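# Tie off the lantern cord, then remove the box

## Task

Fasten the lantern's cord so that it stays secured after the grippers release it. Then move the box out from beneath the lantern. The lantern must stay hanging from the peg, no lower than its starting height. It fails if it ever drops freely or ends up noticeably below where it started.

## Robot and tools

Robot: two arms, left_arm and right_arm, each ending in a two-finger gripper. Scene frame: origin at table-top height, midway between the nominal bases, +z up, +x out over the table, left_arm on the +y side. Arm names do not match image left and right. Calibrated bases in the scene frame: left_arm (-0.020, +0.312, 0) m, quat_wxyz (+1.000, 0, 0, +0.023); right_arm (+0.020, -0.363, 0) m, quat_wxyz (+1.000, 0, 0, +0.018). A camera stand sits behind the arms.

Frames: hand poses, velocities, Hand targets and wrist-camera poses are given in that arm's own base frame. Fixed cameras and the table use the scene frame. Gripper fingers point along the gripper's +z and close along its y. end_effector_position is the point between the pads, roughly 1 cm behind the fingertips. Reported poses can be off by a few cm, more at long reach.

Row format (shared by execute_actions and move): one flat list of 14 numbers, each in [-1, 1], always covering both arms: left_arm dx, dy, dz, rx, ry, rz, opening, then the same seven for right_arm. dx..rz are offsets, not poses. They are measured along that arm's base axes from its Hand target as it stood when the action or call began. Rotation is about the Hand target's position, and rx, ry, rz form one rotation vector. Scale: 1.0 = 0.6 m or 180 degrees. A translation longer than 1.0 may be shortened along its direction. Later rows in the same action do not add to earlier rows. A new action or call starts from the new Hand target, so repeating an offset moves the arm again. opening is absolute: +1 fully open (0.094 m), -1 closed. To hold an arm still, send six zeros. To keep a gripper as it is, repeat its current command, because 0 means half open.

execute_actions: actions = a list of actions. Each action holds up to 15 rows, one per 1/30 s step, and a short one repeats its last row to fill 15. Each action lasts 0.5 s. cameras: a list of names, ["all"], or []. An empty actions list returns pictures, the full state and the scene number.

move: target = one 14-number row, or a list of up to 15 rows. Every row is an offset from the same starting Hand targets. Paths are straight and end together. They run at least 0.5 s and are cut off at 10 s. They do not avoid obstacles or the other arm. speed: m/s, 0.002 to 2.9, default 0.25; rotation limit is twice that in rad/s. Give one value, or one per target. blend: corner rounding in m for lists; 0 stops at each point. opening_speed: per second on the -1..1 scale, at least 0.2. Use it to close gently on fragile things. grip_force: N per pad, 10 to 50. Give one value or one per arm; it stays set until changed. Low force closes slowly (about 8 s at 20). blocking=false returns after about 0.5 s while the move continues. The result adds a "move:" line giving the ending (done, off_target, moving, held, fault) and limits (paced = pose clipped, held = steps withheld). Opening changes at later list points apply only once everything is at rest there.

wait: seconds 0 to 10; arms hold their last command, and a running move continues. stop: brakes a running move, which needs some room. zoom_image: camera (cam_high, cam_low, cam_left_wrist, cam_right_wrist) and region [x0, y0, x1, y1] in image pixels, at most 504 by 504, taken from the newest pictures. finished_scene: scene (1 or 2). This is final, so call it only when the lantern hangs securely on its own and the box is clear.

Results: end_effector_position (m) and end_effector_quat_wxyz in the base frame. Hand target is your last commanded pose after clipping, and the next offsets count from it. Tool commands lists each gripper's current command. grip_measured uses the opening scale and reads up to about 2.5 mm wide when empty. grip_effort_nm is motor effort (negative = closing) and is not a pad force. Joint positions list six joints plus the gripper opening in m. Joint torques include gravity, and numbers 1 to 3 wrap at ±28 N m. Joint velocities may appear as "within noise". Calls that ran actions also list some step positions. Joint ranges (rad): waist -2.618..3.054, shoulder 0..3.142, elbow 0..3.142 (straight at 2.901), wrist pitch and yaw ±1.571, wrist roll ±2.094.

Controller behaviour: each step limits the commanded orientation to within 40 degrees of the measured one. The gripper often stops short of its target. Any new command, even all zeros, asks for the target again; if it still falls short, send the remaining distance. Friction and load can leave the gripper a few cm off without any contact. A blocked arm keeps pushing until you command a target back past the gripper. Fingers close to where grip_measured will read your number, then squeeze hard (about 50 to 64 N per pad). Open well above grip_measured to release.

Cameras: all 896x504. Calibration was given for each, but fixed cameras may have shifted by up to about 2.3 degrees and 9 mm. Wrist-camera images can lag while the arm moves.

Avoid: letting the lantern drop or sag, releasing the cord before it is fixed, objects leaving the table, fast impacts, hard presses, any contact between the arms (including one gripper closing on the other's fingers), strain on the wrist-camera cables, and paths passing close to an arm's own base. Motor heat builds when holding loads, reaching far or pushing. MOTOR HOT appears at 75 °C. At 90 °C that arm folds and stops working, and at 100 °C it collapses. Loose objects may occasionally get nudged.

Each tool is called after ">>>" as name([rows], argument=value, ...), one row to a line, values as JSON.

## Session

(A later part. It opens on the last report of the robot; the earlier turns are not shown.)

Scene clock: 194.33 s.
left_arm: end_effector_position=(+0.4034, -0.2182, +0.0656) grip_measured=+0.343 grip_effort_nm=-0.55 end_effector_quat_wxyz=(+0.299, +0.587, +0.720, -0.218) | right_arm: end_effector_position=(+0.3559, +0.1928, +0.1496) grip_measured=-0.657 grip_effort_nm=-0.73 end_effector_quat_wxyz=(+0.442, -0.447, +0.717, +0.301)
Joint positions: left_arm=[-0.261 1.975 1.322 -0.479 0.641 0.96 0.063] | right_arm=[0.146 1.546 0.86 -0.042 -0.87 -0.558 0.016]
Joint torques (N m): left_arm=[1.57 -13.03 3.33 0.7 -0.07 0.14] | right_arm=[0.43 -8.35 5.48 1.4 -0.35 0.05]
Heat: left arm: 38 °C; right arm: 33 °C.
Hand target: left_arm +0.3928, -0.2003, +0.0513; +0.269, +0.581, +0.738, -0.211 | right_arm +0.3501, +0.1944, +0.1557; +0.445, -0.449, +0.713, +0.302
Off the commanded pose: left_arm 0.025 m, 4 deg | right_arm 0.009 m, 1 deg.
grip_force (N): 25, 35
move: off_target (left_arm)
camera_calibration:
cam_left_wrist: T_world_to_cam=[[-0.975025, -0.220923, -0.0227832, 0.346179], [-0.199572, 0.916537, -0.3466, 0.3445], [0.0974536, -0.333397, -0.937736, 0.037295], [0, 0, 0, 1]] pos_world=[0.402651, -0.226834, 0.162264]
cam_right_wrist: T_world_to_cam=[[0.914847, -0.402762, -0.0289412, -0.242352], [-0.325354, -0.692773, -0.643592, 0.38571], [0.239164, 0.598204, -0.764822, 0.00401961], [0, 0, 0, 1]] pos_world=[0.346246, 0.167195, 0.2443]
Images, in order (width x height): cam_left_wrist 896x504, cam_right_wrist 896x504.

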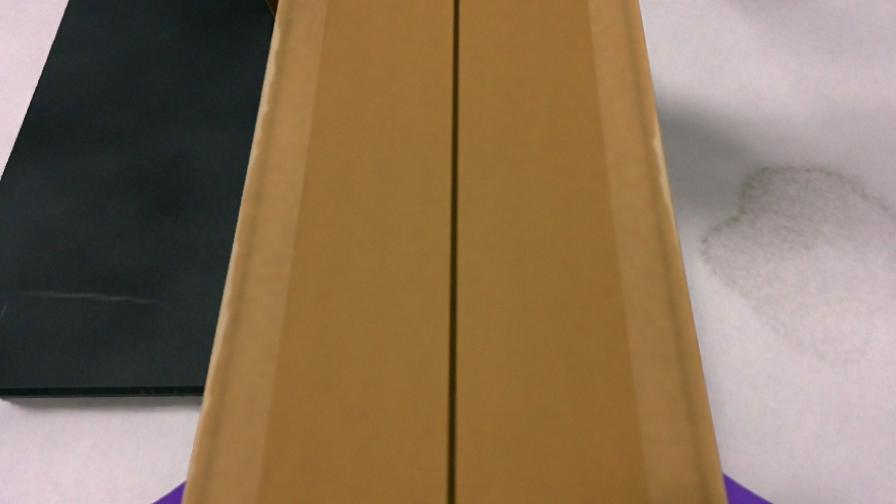

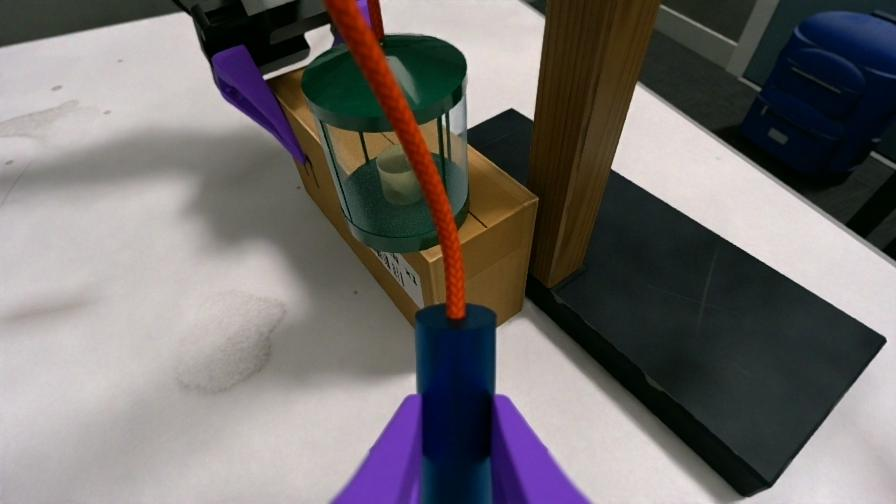

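>>> move([
  [0.004,-0.06,0,0,0,0,0.22,0,0,0,0,0,0,-0.9],
  [0.004,-0.06,0,0,0,0,1,0,0,0,0,0,0,-0.9],
  [-0.03,0.06,0.16,0,0,0,1,0,0,0,0,0,0,-0.9],
], speed=0.08, opening_speed=0.8, cameras=["cam_high","cam_left_wrist","cam_right_wrist"])

Scene clock: 201.37 s.
left_arm: end_effector_position=(+0.3739, -0.1628, +0.1290) grip_measured=+0.999 grip_effort_nm=0.09 end_effector_quat_wxyz=(+0.250, +0.578, +0.748, -0.210) | right_arm: end_effector_position=(+0.3559, +0.1928, +0.1496) grip_measured=-0.657 grip_effort_nm=-0.72 end_effector_quat_wxyz=(+0.442, -0.447, +0.717, +0.301)
Joint positions: left_arm=[-0.156 1.822 1.44 -0.912 0.613 1.071 0.094] | right_arm=[0.146 1.546 0.86 -0.042 -0.87 -0.558 0.016]
Joint torques (N m): left_arm=[0.32 -13.75 7.43 0.76 0.47 0.11] | right_arm=[0.44 -8.29 5.45 1.39 -0.34 0.05]
Heat: left arm: 37 °C; right arm: 33 °C.
Hand target: left_arm +0.3748, -0.1643, +0.1474; +0.269, +0.582, +0.738, -0.211 | right_arm +0.3501, +0.1944, +0.1557; +0.445, -0.449, +0.713, +0.302
Off the commanded pose: left_arm 0.018 m, 2 deg | right_arm 0.009 m, 1 deg.
grip_force (N): 25, 35
move: off_target (left_arm); target 2's new opening was sent with left_arm's hand 0.016 m and 3 deg from that target
camera_calibration:
cam_left_wrist: T_world_to_cam=[[-0.967147, -0.251029, 0.040147, 0.315117], [-0.252772, 0.932748, -0.257076, 0.320872], [0.0270865, -0.258778, -0.965557, 0.160192], [0, 0, 0, 1]] pos_world=[0.381533, -0.178735, 0.224512]
cam_right_wrist: T_world_to_cam=[[0.914847, -0.402762, -0.0289412, -0.242352], [-0.325354, -0.692773, -0.643592, 0.38571], [0.239164, 0.598204, -0.764822, 0.00401961], [0, 0, 0, 1]] pos_world=[0.346246, 0.167195, 0.2443]
Images, in order (width x height): cam_high 896x504, cam_left_wrist 896x504, cam_right_wrist 896x504.

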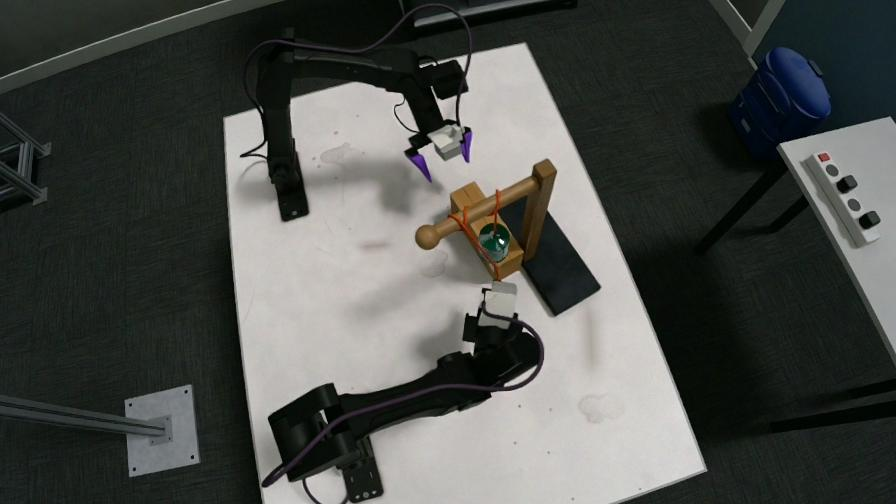

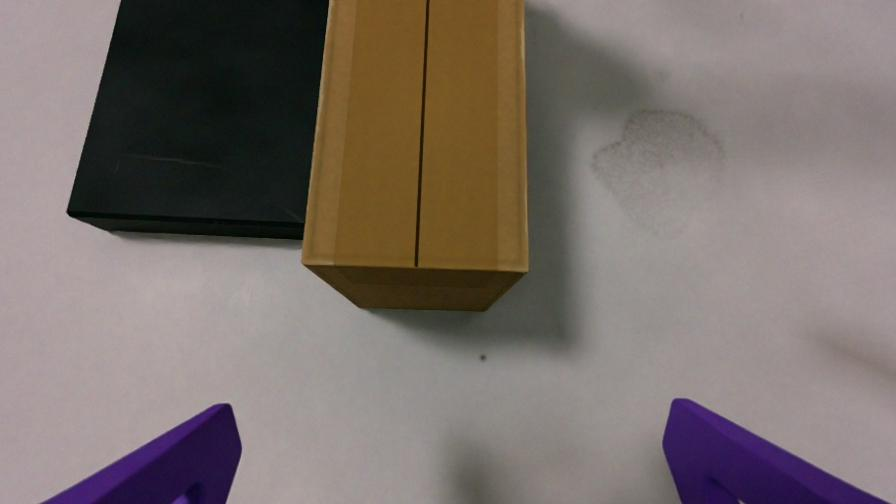

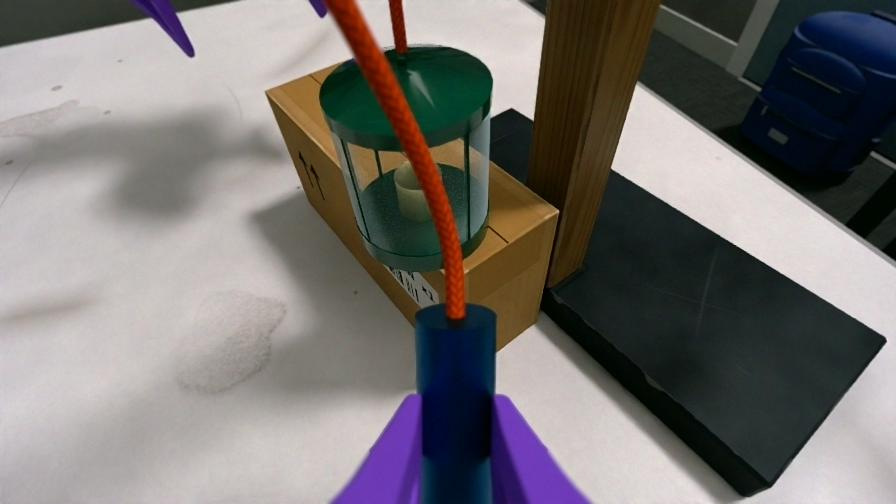

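>>> move(target=[-0.02,-0.05,0.135,-0.263,-0.0913,0.0594,-0.15,0,0,0,0,0,0,-0.9], speed=0.2, cameras=["cam_left_wrist"])

>>> zoom_image(camera="cam_left_wrist", region=[400, 200, 620, 504])

Scene clock: 206.13 s.
left_arm: end_effector_position=(+0.3616, -0.1926, +0.2414) grip_measured=-0.149 grip_effort_nm=-0.06 end_effector_quat_wxyz=(+0.607, +0.387, +0.584, -0.374) | right_arm: end_effector_position=(+0.3559, +0.1928, +0.1496) grip_measured=-0.657 grip_effort_nm=-0.73 end_effector_quat_wxyz=(+0.442, -0.447, +0.717, +0.301)
Joint positions: left_arm=[-0.104 1.539 0.679 0.893 1.033 0.005 0.04] | right_arm=[0.146 1.546 0.86 -0.042 -0.87 -0.558 0.016]
Joint torques (N m): left_arm=[-0.54 -5.45 4.48 1.8 -0.17 -0.08] | right_arm=[0.43 -8.35 5.48 1.4 -0.34 0.06]
Heat: left arm: 37 °C; right arm: 33 °C.
Hand target: left_arm +0.3628, -0.1943, +0.2283; +0.596, +0.379, +0.597, -0.380 | right_arm +0.3501, +0.1944, +0.1557; +0.445, -0.449, +0.713, +0.302
Off the commanded pose: left_arm 0.013 m, 2 deg | right_arm 0.009 m, 1 deg.
grip_force (N): 25, 35
move: off_target (left_arm)
camera_calibration:
cam_left_wrist: T_world_to_cam=[[-0.910102, -0.413945, -0.0191051, 0.253649], [-0.140399, 0.351404, -0.925637, 0.383217], [0.389876, -0.839741, -0.37793, -0.123582], [0, 0, 0, 1]] pos_world=[0.332831, -0.133444, 0.312861]
Images, in order (width x height): cam_left_wrist 896x504.

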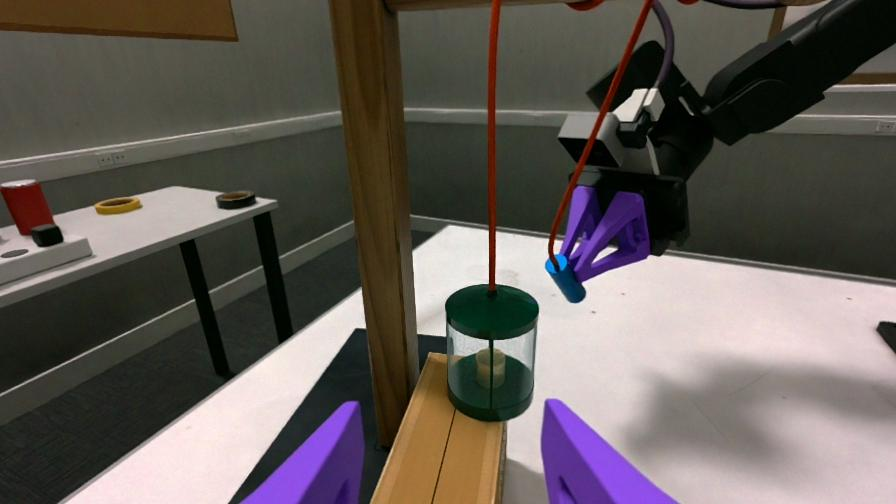

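Scaled by 1.658 from the camera's 896x504 image, which has a finer 1280x720 frame.

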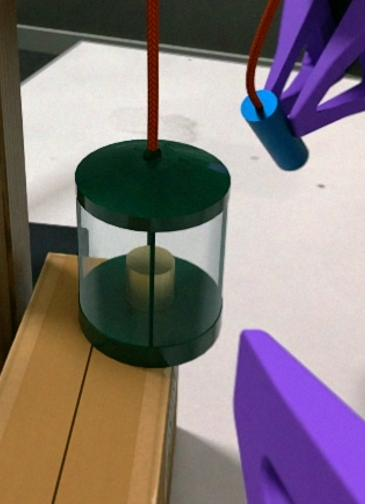

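>>> move([
  [-0.007,-0.11,0,0,0,0,-0.15,0,0,0,0,0,0,-0.9],
  [0.08,-0.29,0,0,0,0,-0.15,0,0,0,0,0,0,-0.9],
], speed=0.1, blend=0.01, grip_force=[45,35], cameras=["cam_left_wrist","cam_right_wrist"])

Scene clock: 210.80 s.
left_arm: end_effector_position=(+0.4047, -0.3640, +0.2362) grip_measured=-0.149 grip_effort_nm=-0.06 end_effector_quat_wxyz=(+0.603, +0.383, +0.587, -0.380) | right_arm: end_effector_position=(+0.3559, +0.1928, +0.1496) grip_measured=-0.657 grip_effort_nm=-0.73 end_effector_quat_wxyz=(+0.442, -0.447, +0.717, +0.301)
Joint positions: left_arm=[-0.548 1.893 1.076 0.838 0.592 0.004 0.04] | right_arm=[0.146 1.546 0.86 -0.042 -0.87 -0.558 0.016]
Joint torques (N m): left_arm=[-0.31 -9.36 7.71 1.87 -0.16 -0.06] | right_arm=[0.46 -8.32 5.45 1.41 -0.33 0.06]
Heat: left arm: 38 °C; right arm: 33 °C.
Hand target: left_arm +0.4108, -0.3683, +0.2284; +0.596, +0.379, +0.597, -0.380 | right_arm +0.3501, +0.1944, +0.1557; +0.445, -0.449, +0.713, +0.302
Off the commanded pose: left_arm 0.011 m, 1 deg | right_arm 0.009 m, 1 deg.
grip_force (N): 45, 35
move: off_target (left_arm)
camera_calibration:
cam_left_wrist: T_world_to_cam=[[-0.911765, -0.410709, -0.00138862, 0.219411], [-0.153773, 0.344503, -0.926106, 0.447746], [0.380839, -0.844178, -0.377261, -0.284433], [0, 0, 0, 1]] pos_world=[0.377226, -0.304248, 0.307659]
cam_right_wrist: T_world_to_cam=[[0.914847, -0.402762, -0.0289412, -0.242352], [-0.325354, -0.692773, -0.643592, 0.38571], [0.239164, 0.598204, -0.764822, 0.00401961], [0, 0, 0, 1]] pos_world=[0.346246, 0.167195, 0.2443]
Images, in order (width x height): cam_left_wrist 896x504, cam_right_wrist 896x504.

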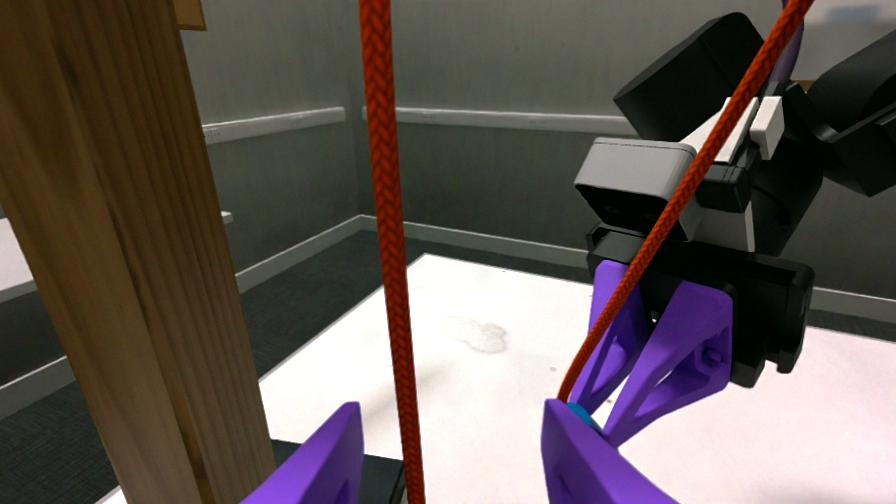

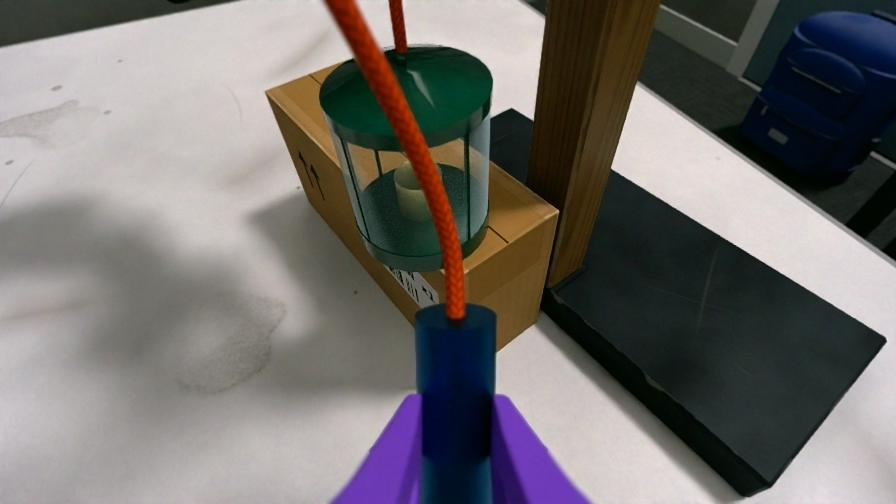

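>>> move([
  [0.012,0.005,0,0,0,0,-0.15,-0.02,0.02,0.07,0,0,0,-0.9],
  [0.012,0.005,0,0,0,0,-1,-0.02,0.02,0.07,0,0,0,-0.9],
], speed=0.08, cameras=["cam_left_wrist","cam_high"])

>>> zoom_image(camera="cam_high", region=[410, 120, 590, 320])

Scene clock: 215.20 s.
left_arm: end_effector_position=(+0.4107, -0.3640, +0.2367) grip_measured=-0.950 grip_effort_nm=-0.90 end_effector_quat_wxyz=(+0.605, +0.381, +0.588, -0.379) | right_arm: end_effector_position=(+0.3368, +0.2036, +0.1795) grip_measured=-0.657 grip_effort_nm=-0.73 end_effector_quat_wxyz=(+0.429, -0.443, +0.725, +0.305)
Joint positions: left_arm=[-0.543 1.907 1.098 0.831 0.592 0.004 0.002] | right_arm=[0.195 1.438 0.901 -0.186 -0.833 -0.509 0.016]
Joint torques (N m): left_arm=[0.5 -9.47 7.69 1.88 -0.01 -0.06] | right_arm=[0.44 -7.24 8.59 1.41 -0.33 0.05]
Heat: left arm: 38 °C; right arm: 33 °C.
Hand target: left_arm +0.4181, -0.3652, +0.2284; +0.596, +0.379, +0.597, -0.380 | right_arm +0.3383, +0.2063, +0.1978; +0.445, -0.449, +0.713, +0.302
Off the commanded pose: left_arm 0.011 m, 1 deg | right_arm 0.018 m, 2 deg.
grip_force (N): 45, 35
move: off_target (left_arm, right_arm); target 2's new opening was sent with left_arm's hand 0.011 m and 1 deg from that target
camera_calibration:
cam_left_wrist: T_world_to_cam=[[-0.909248, -0.416253, -0.00125779, 0.221874], [-0.155846, 0.343224, -0.926234, 0.449471], [0.385979, -0.84198, -0.376947, -0.287934], [0, 0, 0, 1]] pos_world=[0.382923, -0.304348, 0.308059]
Images, in order (width x height): cam_high 896x504, cam_left_wrist 896x504.

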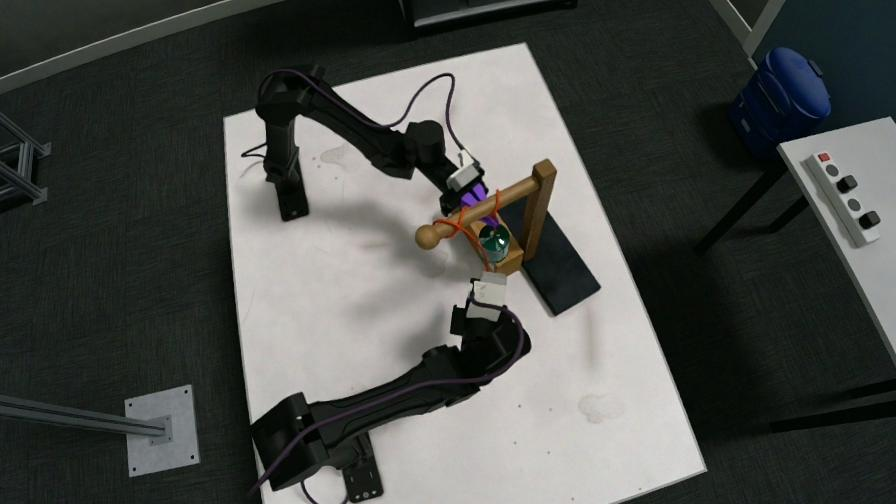

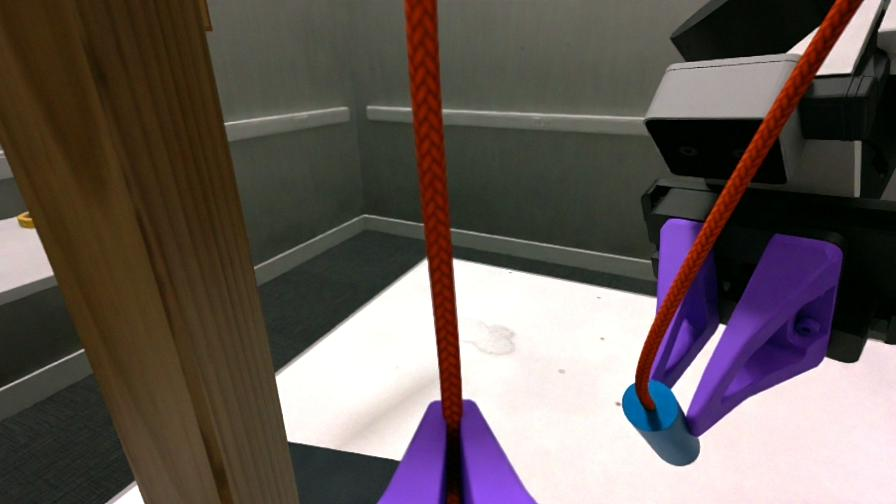

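Scaled by 2.520 from the camera's 896x504 image, which has a finer 1280x720 frame.

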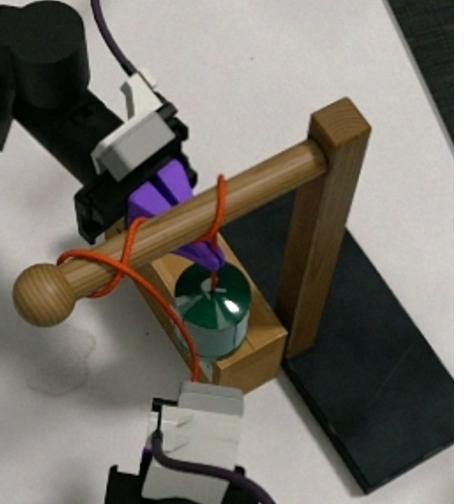

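>>> move(target=[-0.005,0,0.055,0,0,0,-1,0,0,0,0,0,0,-0.9], speed=0.03, cameras=["cam_left_wrist","cam_high","cam_right_wrist"])

>>> zoom_image(camera="cam_high", region=[410, 120, 590, 320])

Scene clock: 218.23 s.
left_arm: end_effector_position=(+0.4156, -0.3669, +0.2366) grip_measured=-0.951 grip_effort_nm=-0.92 end_effector_quat_wxyz=(+0.583, +0.380, +0.610, -0.379) | right_arm: end_effector_position=(+0.3368, +0.2036, +0.1795) grip_measured=-0.657 grip_effort_nm=-0.72 end_effector_quat_wxyz=(+0.429, -0.443, +0.725, +0.305)
Joint positions: left_arm=[-0.543 1.9 1.15 0.712 0.592 0.003 0.002] | right_arm=[0.195 1.438 0.901 -0.186 -0.833 -0.509 0.016]
Joint torques (N m): left_arm=[0.16 -15.72 7.88 1.9 -0.03 -0.07] | right_arm=[0.43 -7.23 8.61 1.41 -0.33 0.05]
Heat: left arm: 38 °C; right arm: 33 °C.
Hand target: left_arm +0.4151, -0.3652, +0.2614; +0.596, +0.379, +0.597, -0.380 | right_arm +0.3383, +0.2063, +0.1978; +0.445, -0.449, +0.713, +0.302
Off the commanded pose: left_arm 0.025 m, 2 deg | right_arm 0.019 m, 2 deg.
grip_force (N): 45, 35
move: off_target (left_arm, right_arm)
camera_calibration:
cam_left_wrist: T_world_to_cam=[[-0.908397, -0.416752, 0.0336717, 0.216252], [-0.204092, 0.37169, -0.905645, 0.476787], [0.364914, -0.829557, -0.422698, -0.268144], [0, 0, 0, 1]] pos_world=[0.391601, -0.309535, 0.311175]
cam_right_wrist: T_world_to_cam=[[0.913236, -0.403726, -0.054824, -0.21436], [-0.345695, -0.696595, -0.62869, 0.411191], [0.215628, 0.593095, -0.775721, 0.0358983], [0, 0, 0, 1]] pos_world=[0.330167, 0.178599, 0.274606]
Images, in order (width x height): cam_high 896x504, cam_left_wrist 896x504, cam_right_wrist 896x504.

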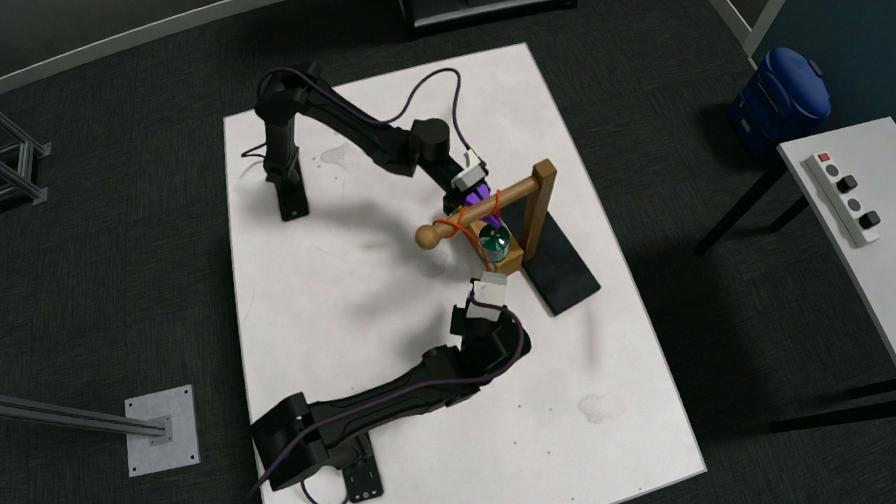

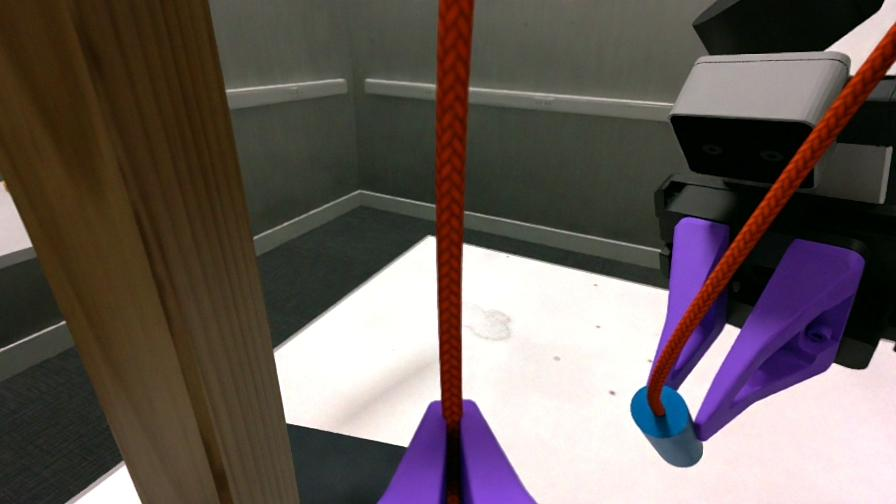

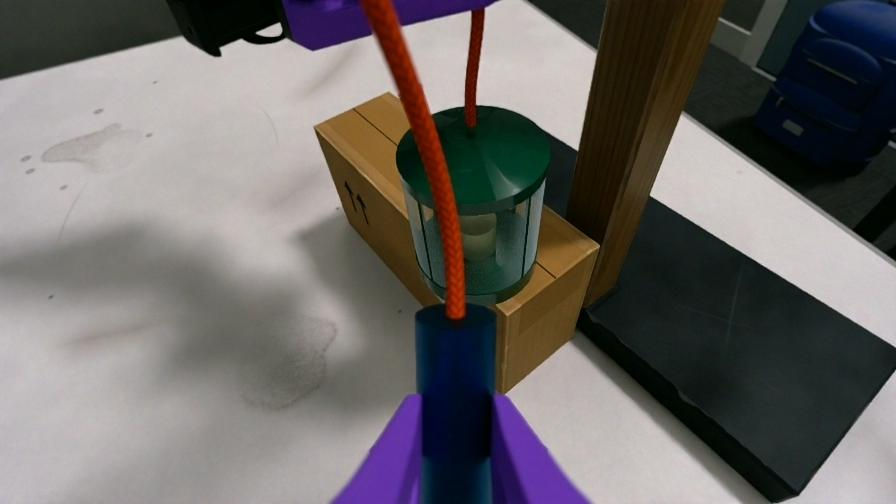

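Scaled by 2.520 from the camera's 896x504 image, which has a finer 1280x720 frame.

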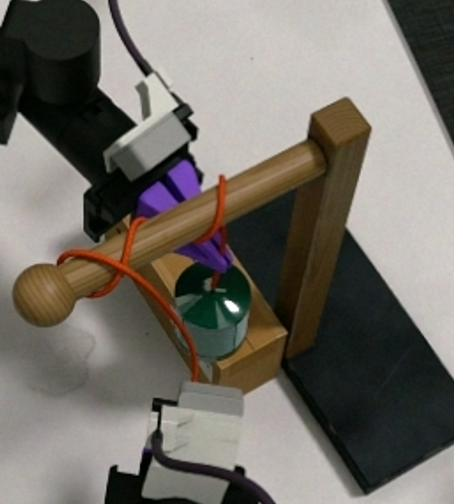

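>>> move(target=[-0.01,0,0.05,0,0,0,-1,0,0,0,0,0,0,-0.9], speed=0.03)

>>> move(target=[-0.004,0,0.025,0,0,0,-1,0,0,0,0,0,0,-0.9], speed=0.03, cameras=["cam_left_wrist","cam_high","cam_right_wrist"])

>>> zoom_image(camera="cam_high", region=[410, 120, 590, 320])

Scene clock: 220.87 s.
left_arm: end_effector_position=(+0.4102, -0.3636, +0.2376) grip_measured=-0.951 grip_effort_nm=-0.92 end_effector_quat_wxyz=(+0.551, +0.379, +0.640, -0.379) | right_arm: end_effector_position=(+0.3368, +0.2036, +0.1795) grip_measured=-0.657 grip_effort_nm=-0.73 end_effector_quat_wxyz=(+0.429, -0.443, +0.725, +0.305)
Joint positions: left_arm=[-0.543 1.848 1.17 0.551 0.591 0.003 0.002] | right_arm=[0.195 1.438 0.901 -0.186 -0.833 -0.509 0.016]
Joint torques (N m): left_arm=[-0.39 -17.24 9.39 2.48 -0.06 -0.06] | right_arm=[0.43 -7.24 8.62 1.42 -0.33 0.05]
Heat: left arm: 39 °C; right arm: 33 °C.
Hand target: left_arm +0.4090, -0.3652, +0.2914; +0.596, +0.379, +0.597, -0.380 | right_arm +0.3383, +0.2063, +0.1978; +0.445, -0.449, +0.713, +0.302
Off the commanded pose: left_arm 0.054 m, 7 deg | right_arm 0.019 m, 2 deg.
grip_force (N): 45, 35
move: off_target (left_arm, right_arm)

Scene clock: 222.07 s.
left_arm: end_effector_position=(+0.4091, -0.3623, +0.2480) grip_measured=-0.951 grip_effort_nm=-0.92 end_effector_quat_wxyz=(+0.545, +0.377, +0.646, -0.378) | right_arm: end_effector_position=(+0.3368, +0.2036, +0.1794) grip_measured=-0.657 grip_effort_nm=-0.73 end_effector_quat_wxyz=(+0.429, -0.443, +0.725, +0.305)
Joint positions: left_arm=[-0.543 1.821 1.196 0.481 0.588 0.003 0.002] | right_arm=[0.195 1.438 0.901 -0.186 -0.833 -0.509 0.016]
Joint torques (N m): left_arm=[-0.64 -17.18 9.68 2.62 -0.06 -0.06] | right_arm=[0.47 -7.23 8.58 1.42 -0.33 0.04]
Heat: left arm: 40 °C; right arm: 33 °C.
Hand target: left_arm +0.4067, -0.3653, +0.3064; +0.596, +0.379, +0.597, -0.380 | right_arm +0.3382, +0.2063, +0.1978; +0.445, -0.449, +0.713, +0.302
Off the commanded pose: left_arm 0.059 m, 8 deg | right_arm 0.019 m, 2 deg.
grip_force (N): 45, 35
move: off_target (left_arm, right_arm)
camera_calibration:
cam_left_wrist: T_world_to_cam=[[-0.900926, -0.424042, 0.092312, 0.191696], [-0.285374, 0.418621, -0.862159, 0.523546], [0.326948, -0.803084, -0.498157, -0.213343], [0, 0, 0, 1]] pos_world=[0.391862, -0.309213, 0.327406]
cam_right_wrist: T_world_to_cam=[[0.91324, -0.403674, -0.0551287, -0.214287], [-0.345871, -0.696631, -0.628552, 0.411218], [0.215326, 0.593087, -0.775811, 0.0360241], [0, 0, 0, 1]] pos_world=[0.330167, 0.178599, 0.274606]
Images, in order (width x height): cam_high 896x504, cam_left_wrist 896x504, cam_right_wrist 896x504.

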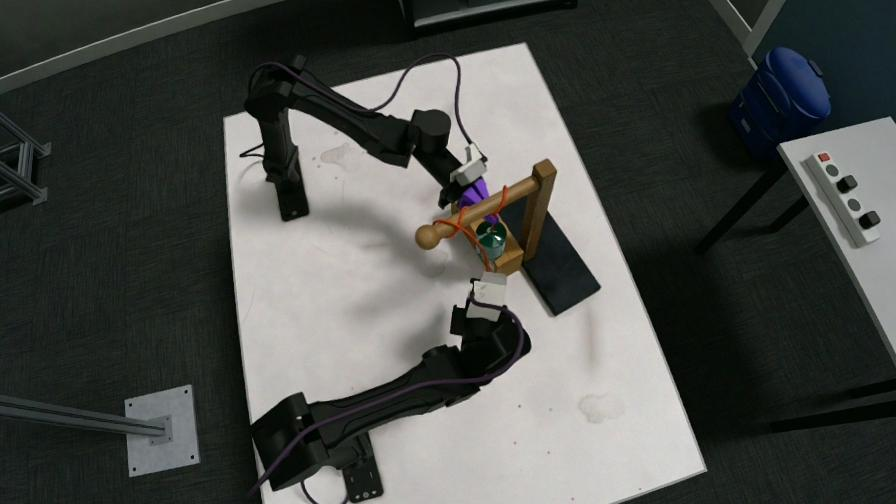

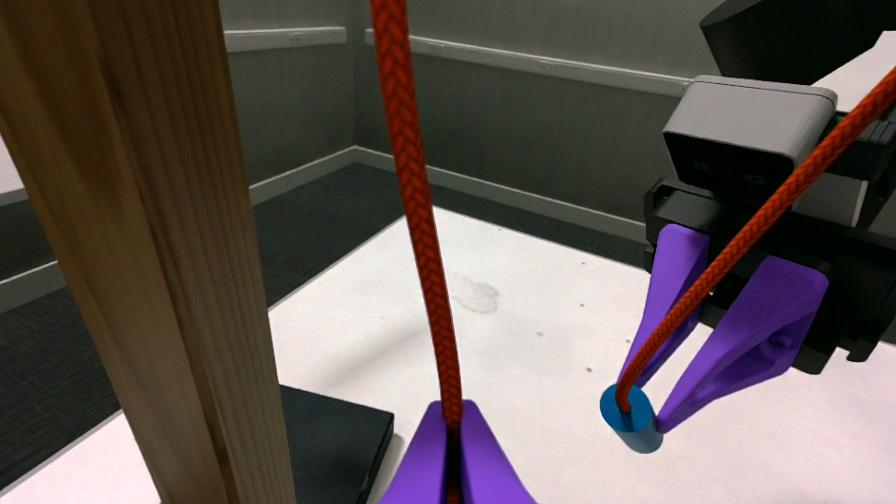

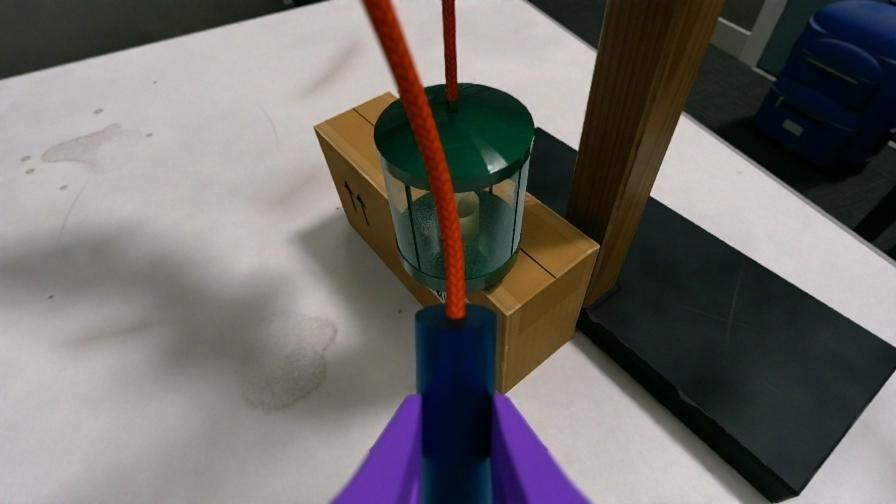

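Scaled by 2.520 from the camera's 896x504 image, which has a finer 1280x720 frame.

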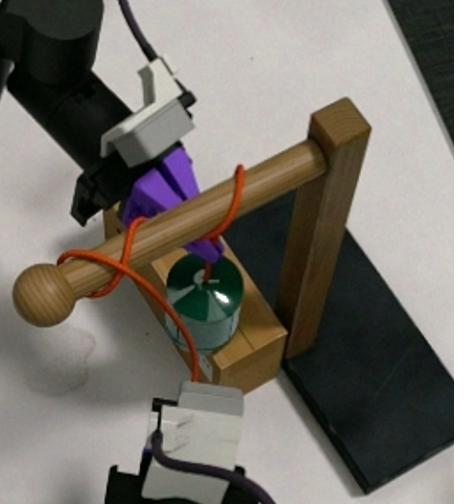

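>>> move(target=[0.012,0,0.02,0,0,0,-1,0,0,0,0,0,0,-0.9], speed=0.03)

>>> move(target=[0,0,0,0,0,0,-1,0.08,-0.09,-0.1,0,0,0,-0.9], speed=0.08, cameras=["cam_left_wrist","cam_high","cam_right_wrist"])

>>> zoom_image(camera="cam_high", region=[410, 120, 590, 320])

Scene clock: 225.27 s.
left_arm: end_effector_position=(+0.4139, -0.3650, +0.2675) grip_measured=-0.951 grip_effort_nm=-0.92 end_effector_quat_wxyz=(+0.551, +0.377, +0.642, -0.378) | right_arm: end_effector_position=(+0.3368, +0.2036, +0.1794) grip_measured=-0.657 grip_effort_nm=-0.73 end_effector_quat_wxyz=(+0.429, -0.443, +0.725, +0.305)
Joint positions: left_arm=[-0.543 1.818 1.261 0.426 0.587 0.003 0.002] | right_arm=[0.195 1.438 0.901 -0.186 -0.833 -0.509 0.016]
Joint torques (N m): left_arm=[0.1 -15.72 9.83 2.63 0.05 -0.04] | right_arm=[0.46 -7.25 8.59 1.42 -0.34 0.05]
Heat: left arm: 41 °C; right arm: 33 °C.
Hand target: left_arm +0.4139, -0.3652, +0.3185; +0.596, +0.379, +0.597, -0.380 | right_arm +0.3382, +0.2063, +0.1978; +0.445, -0.449, +0.713, +0.302
Off the commanded pose: left_arm 0.051 m, 7 deg | right_arm 0.019 m, 2 deg.
grip_force (N): 45, 35
move: off_target (left_arm, right_arm)

Scene clock: 227.07 s.
left_arm: end_effector_position=(+0.4139, -0.3650, +0.2674) grip_measured=-0.951 grip_effort_nm=-0.92 end_effector_quat_wxyz=(+0.550, +0.377, +0.642, -0.378) | right_arm: end_effector_position=(+0.3793, +0.1529, +0.1315) grip_measured=-0.657 grip_effort_nm=-0.73 end_effector_quat_wxyz=(+0.435, -0.444, +0.723, +0.302)
Joint positions: left_arm=[-0.543 1.818 1.261 0.426 0.587 0.003 0.002] | right_arm=[0.011 1.667 0.945 -0.149 -0.959 -0.715 0.016]
Joint torques (N m): left_arm=[0.12 -15.75 9.81 2.66 0.04 -0.03] | right_arm=[-0.5 -5.93 8.14 1.36 -0.58 -0.13]
Heat: left arm: 41 °C; right arm: 33 °C.
Hand target: left_arm +0.4139, -0.3652, +0.3185; +0.596, +0.379, +0.597, -0.380 | right_arm +0.3862, +0.1523, +0.1377; +0.445, -0.449, +0.713, +0.302
Off the commanded pose: left_arm 0.051 m, 7 deg | right_arm 0.009 m, 2 deg.
grip_force (N): 45, 35
move: off_target (left_arm)
camera_calibration:
cam_left_wrist: T_world_to_cam=[[-0.901638, -0.424091, 0.0848241, 0.195305], [-0.275731, 0.412567, -0.868194, 0.538235], [0.333198, -0.806185, -0.488922, -0.21358], [0, 0, 0, 1]] pos_world=[0.395666, -0.311416, 0.346302]
cam_right_wrist: T_world_to_cam=[[0.912271, -0.407407, -0.0422076, -0.276966], [-0.339515, -0.694531, -0.634315, 0.358448], [0.22911, 0.592997, -0.771921, 0.0140247], [0, 0, 0, 1]] pos_world=[0.371154, 0.127799, 0.226505]
Images, in order (width x height): cam_high 896x504, cam_left_wrist 896x504, cam_right_wrist 896x504.

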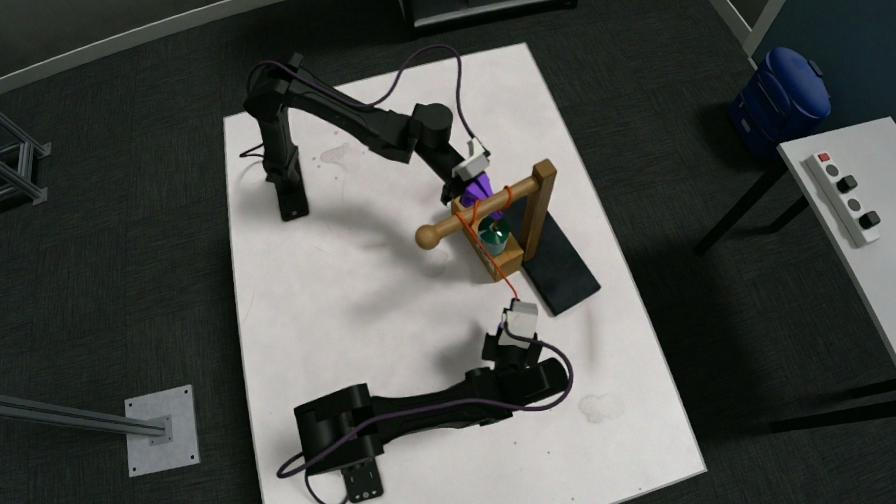

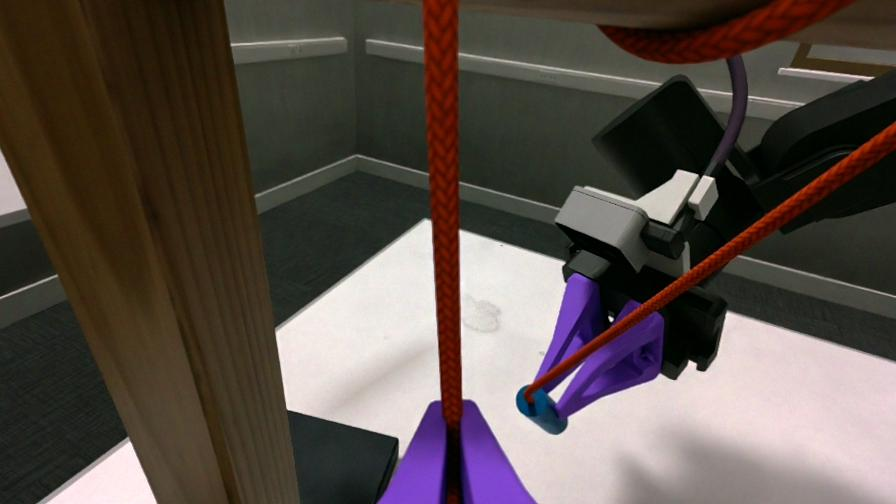

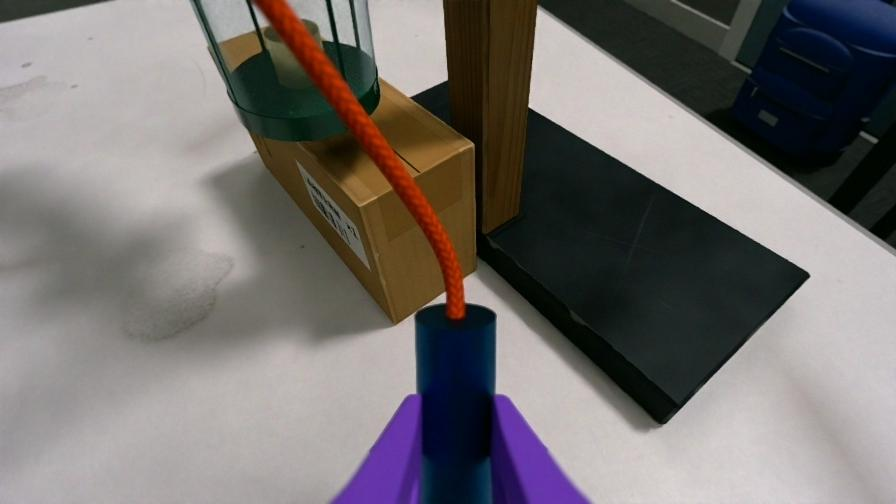

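Scaled by 2.520 from the camera's 896x504 image, which has a finer 1280x720 frame.

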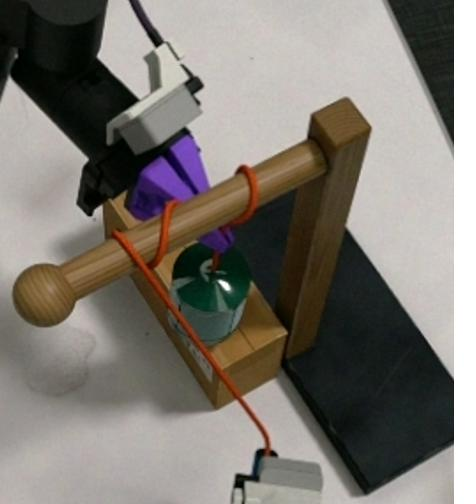

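>>> move(target=[0,0,0,0,0,0,-1,0.07,-0.06,-0.02,0,0,0,-0.9], speed=0.08, cameras=["cam_left_wrist","cam_high","cam_right_wrist"])

>>> zoom_image(camera="cam_high", region=[410, 120, 590, 320])

Scene clock: 229.47 s.
left_arm: end_effector_position=(+0.4139, -0.3650, +0.2674) grip_measured=-0.951 grip_effort_nm=-0.92 end_effector_quat_wxyz=(+0.550, +0.377, +0.642, -0.378) | right_arm: end_effector_position=(+0.4209, +0.1263, +0.1361) grip_measured=-0.657 grip_effort_nm=-0.73 end_effector_quat_wxyz=(+0.455, -0.459, +0.697, +0.310)
Joint positions: left_arm=[-0.543 1.818 1.261 0.426 0.587 0.003 0.002] | right_arm=[-0.078 1.841 1.154 -0.262 -1.066 -0.867 0.016]
Joint torques (N m): left_arm=[0.08 -15.75 9.77 2.64 0.04 -0.04] | right_arm=[-1.22 -6.5 7.61 1.01 -0.12 -0.07]
Heat: left arm: 41 °C; right arm: 33 °C.
Hand target: left_arm +0.4139, -0.3652, +0.3185; +0.596, +0.379, +0.597, -0.380 | right_arm +0.4282, +0.1163, +0.1258; +0.445, -0.449, +0.713, +0.302
Off the commanded pose: left_arm 0.051 m, 7 deg | right_arm 0.016 m, 3 deg.
grip_force (N): 45, 35
move: off_target (left_arm, right_arm)
camera_calibration:
cam_left_wrist: T_world_to_cam=[[-0.901638, -0.424091, 0.0848241, 0.195305], [-0.275731, 0.412567, -0.868194, 0.538235], [0.333198, -0.806185, -0.488922, -0.21358], [0, 0, 0, 1]] pos_world=[0.395666, -0.311416, 0.346302]
cam_right_wrist: T_world_to_cam=[[0.929004, -0.370011, -0.00663631, -0.342251], [-0.277725, -0.68522, -0.673307, 0.335146], [0.244583, 0.627348, -0.739333, 0.00850883], [0, 0, 0, 1]] pos_world=[0.40895, 0.0976741, 0.229676]
Images, in order (width x height): cam_high 896x504, cam_left_wrist 896x504, cam_right_wrist 896x504.

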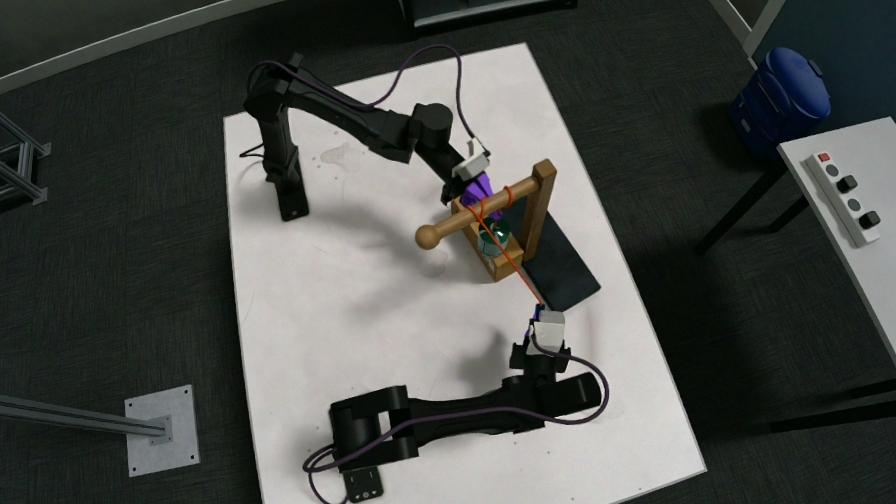

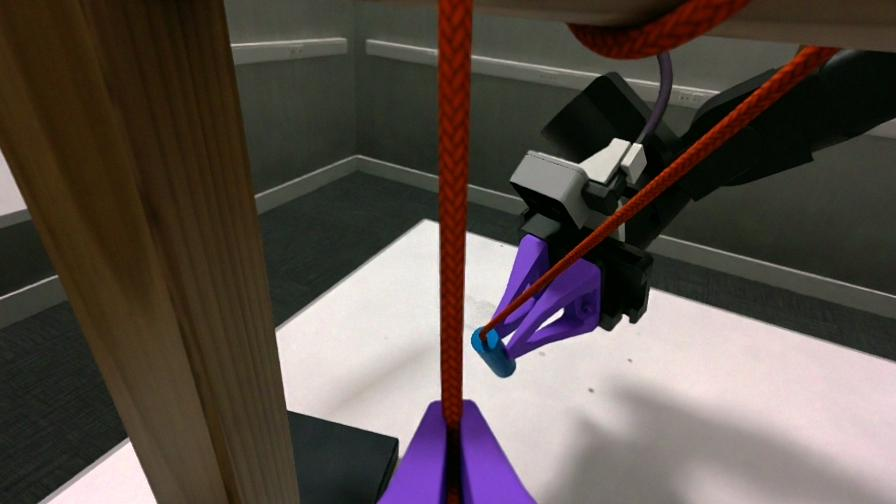

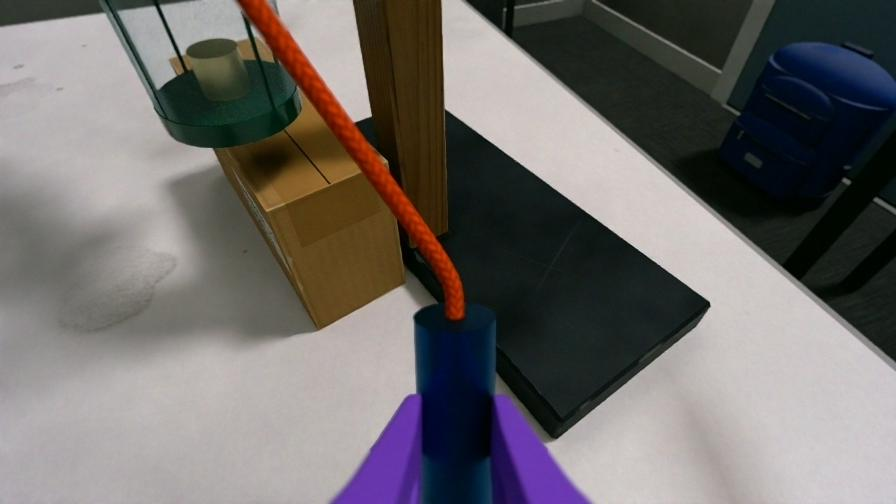

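Scaled by 2.520 from the camera's 896x504 image, which has a finer 1280x720 frame.

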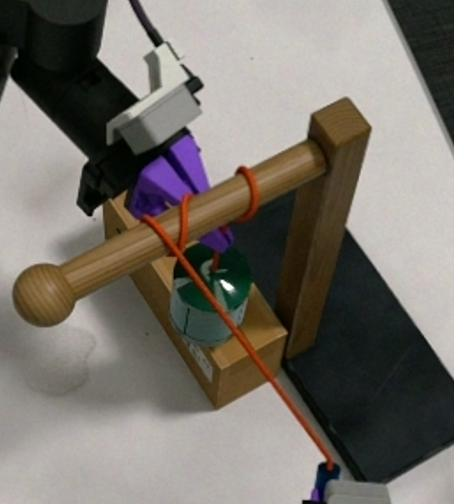

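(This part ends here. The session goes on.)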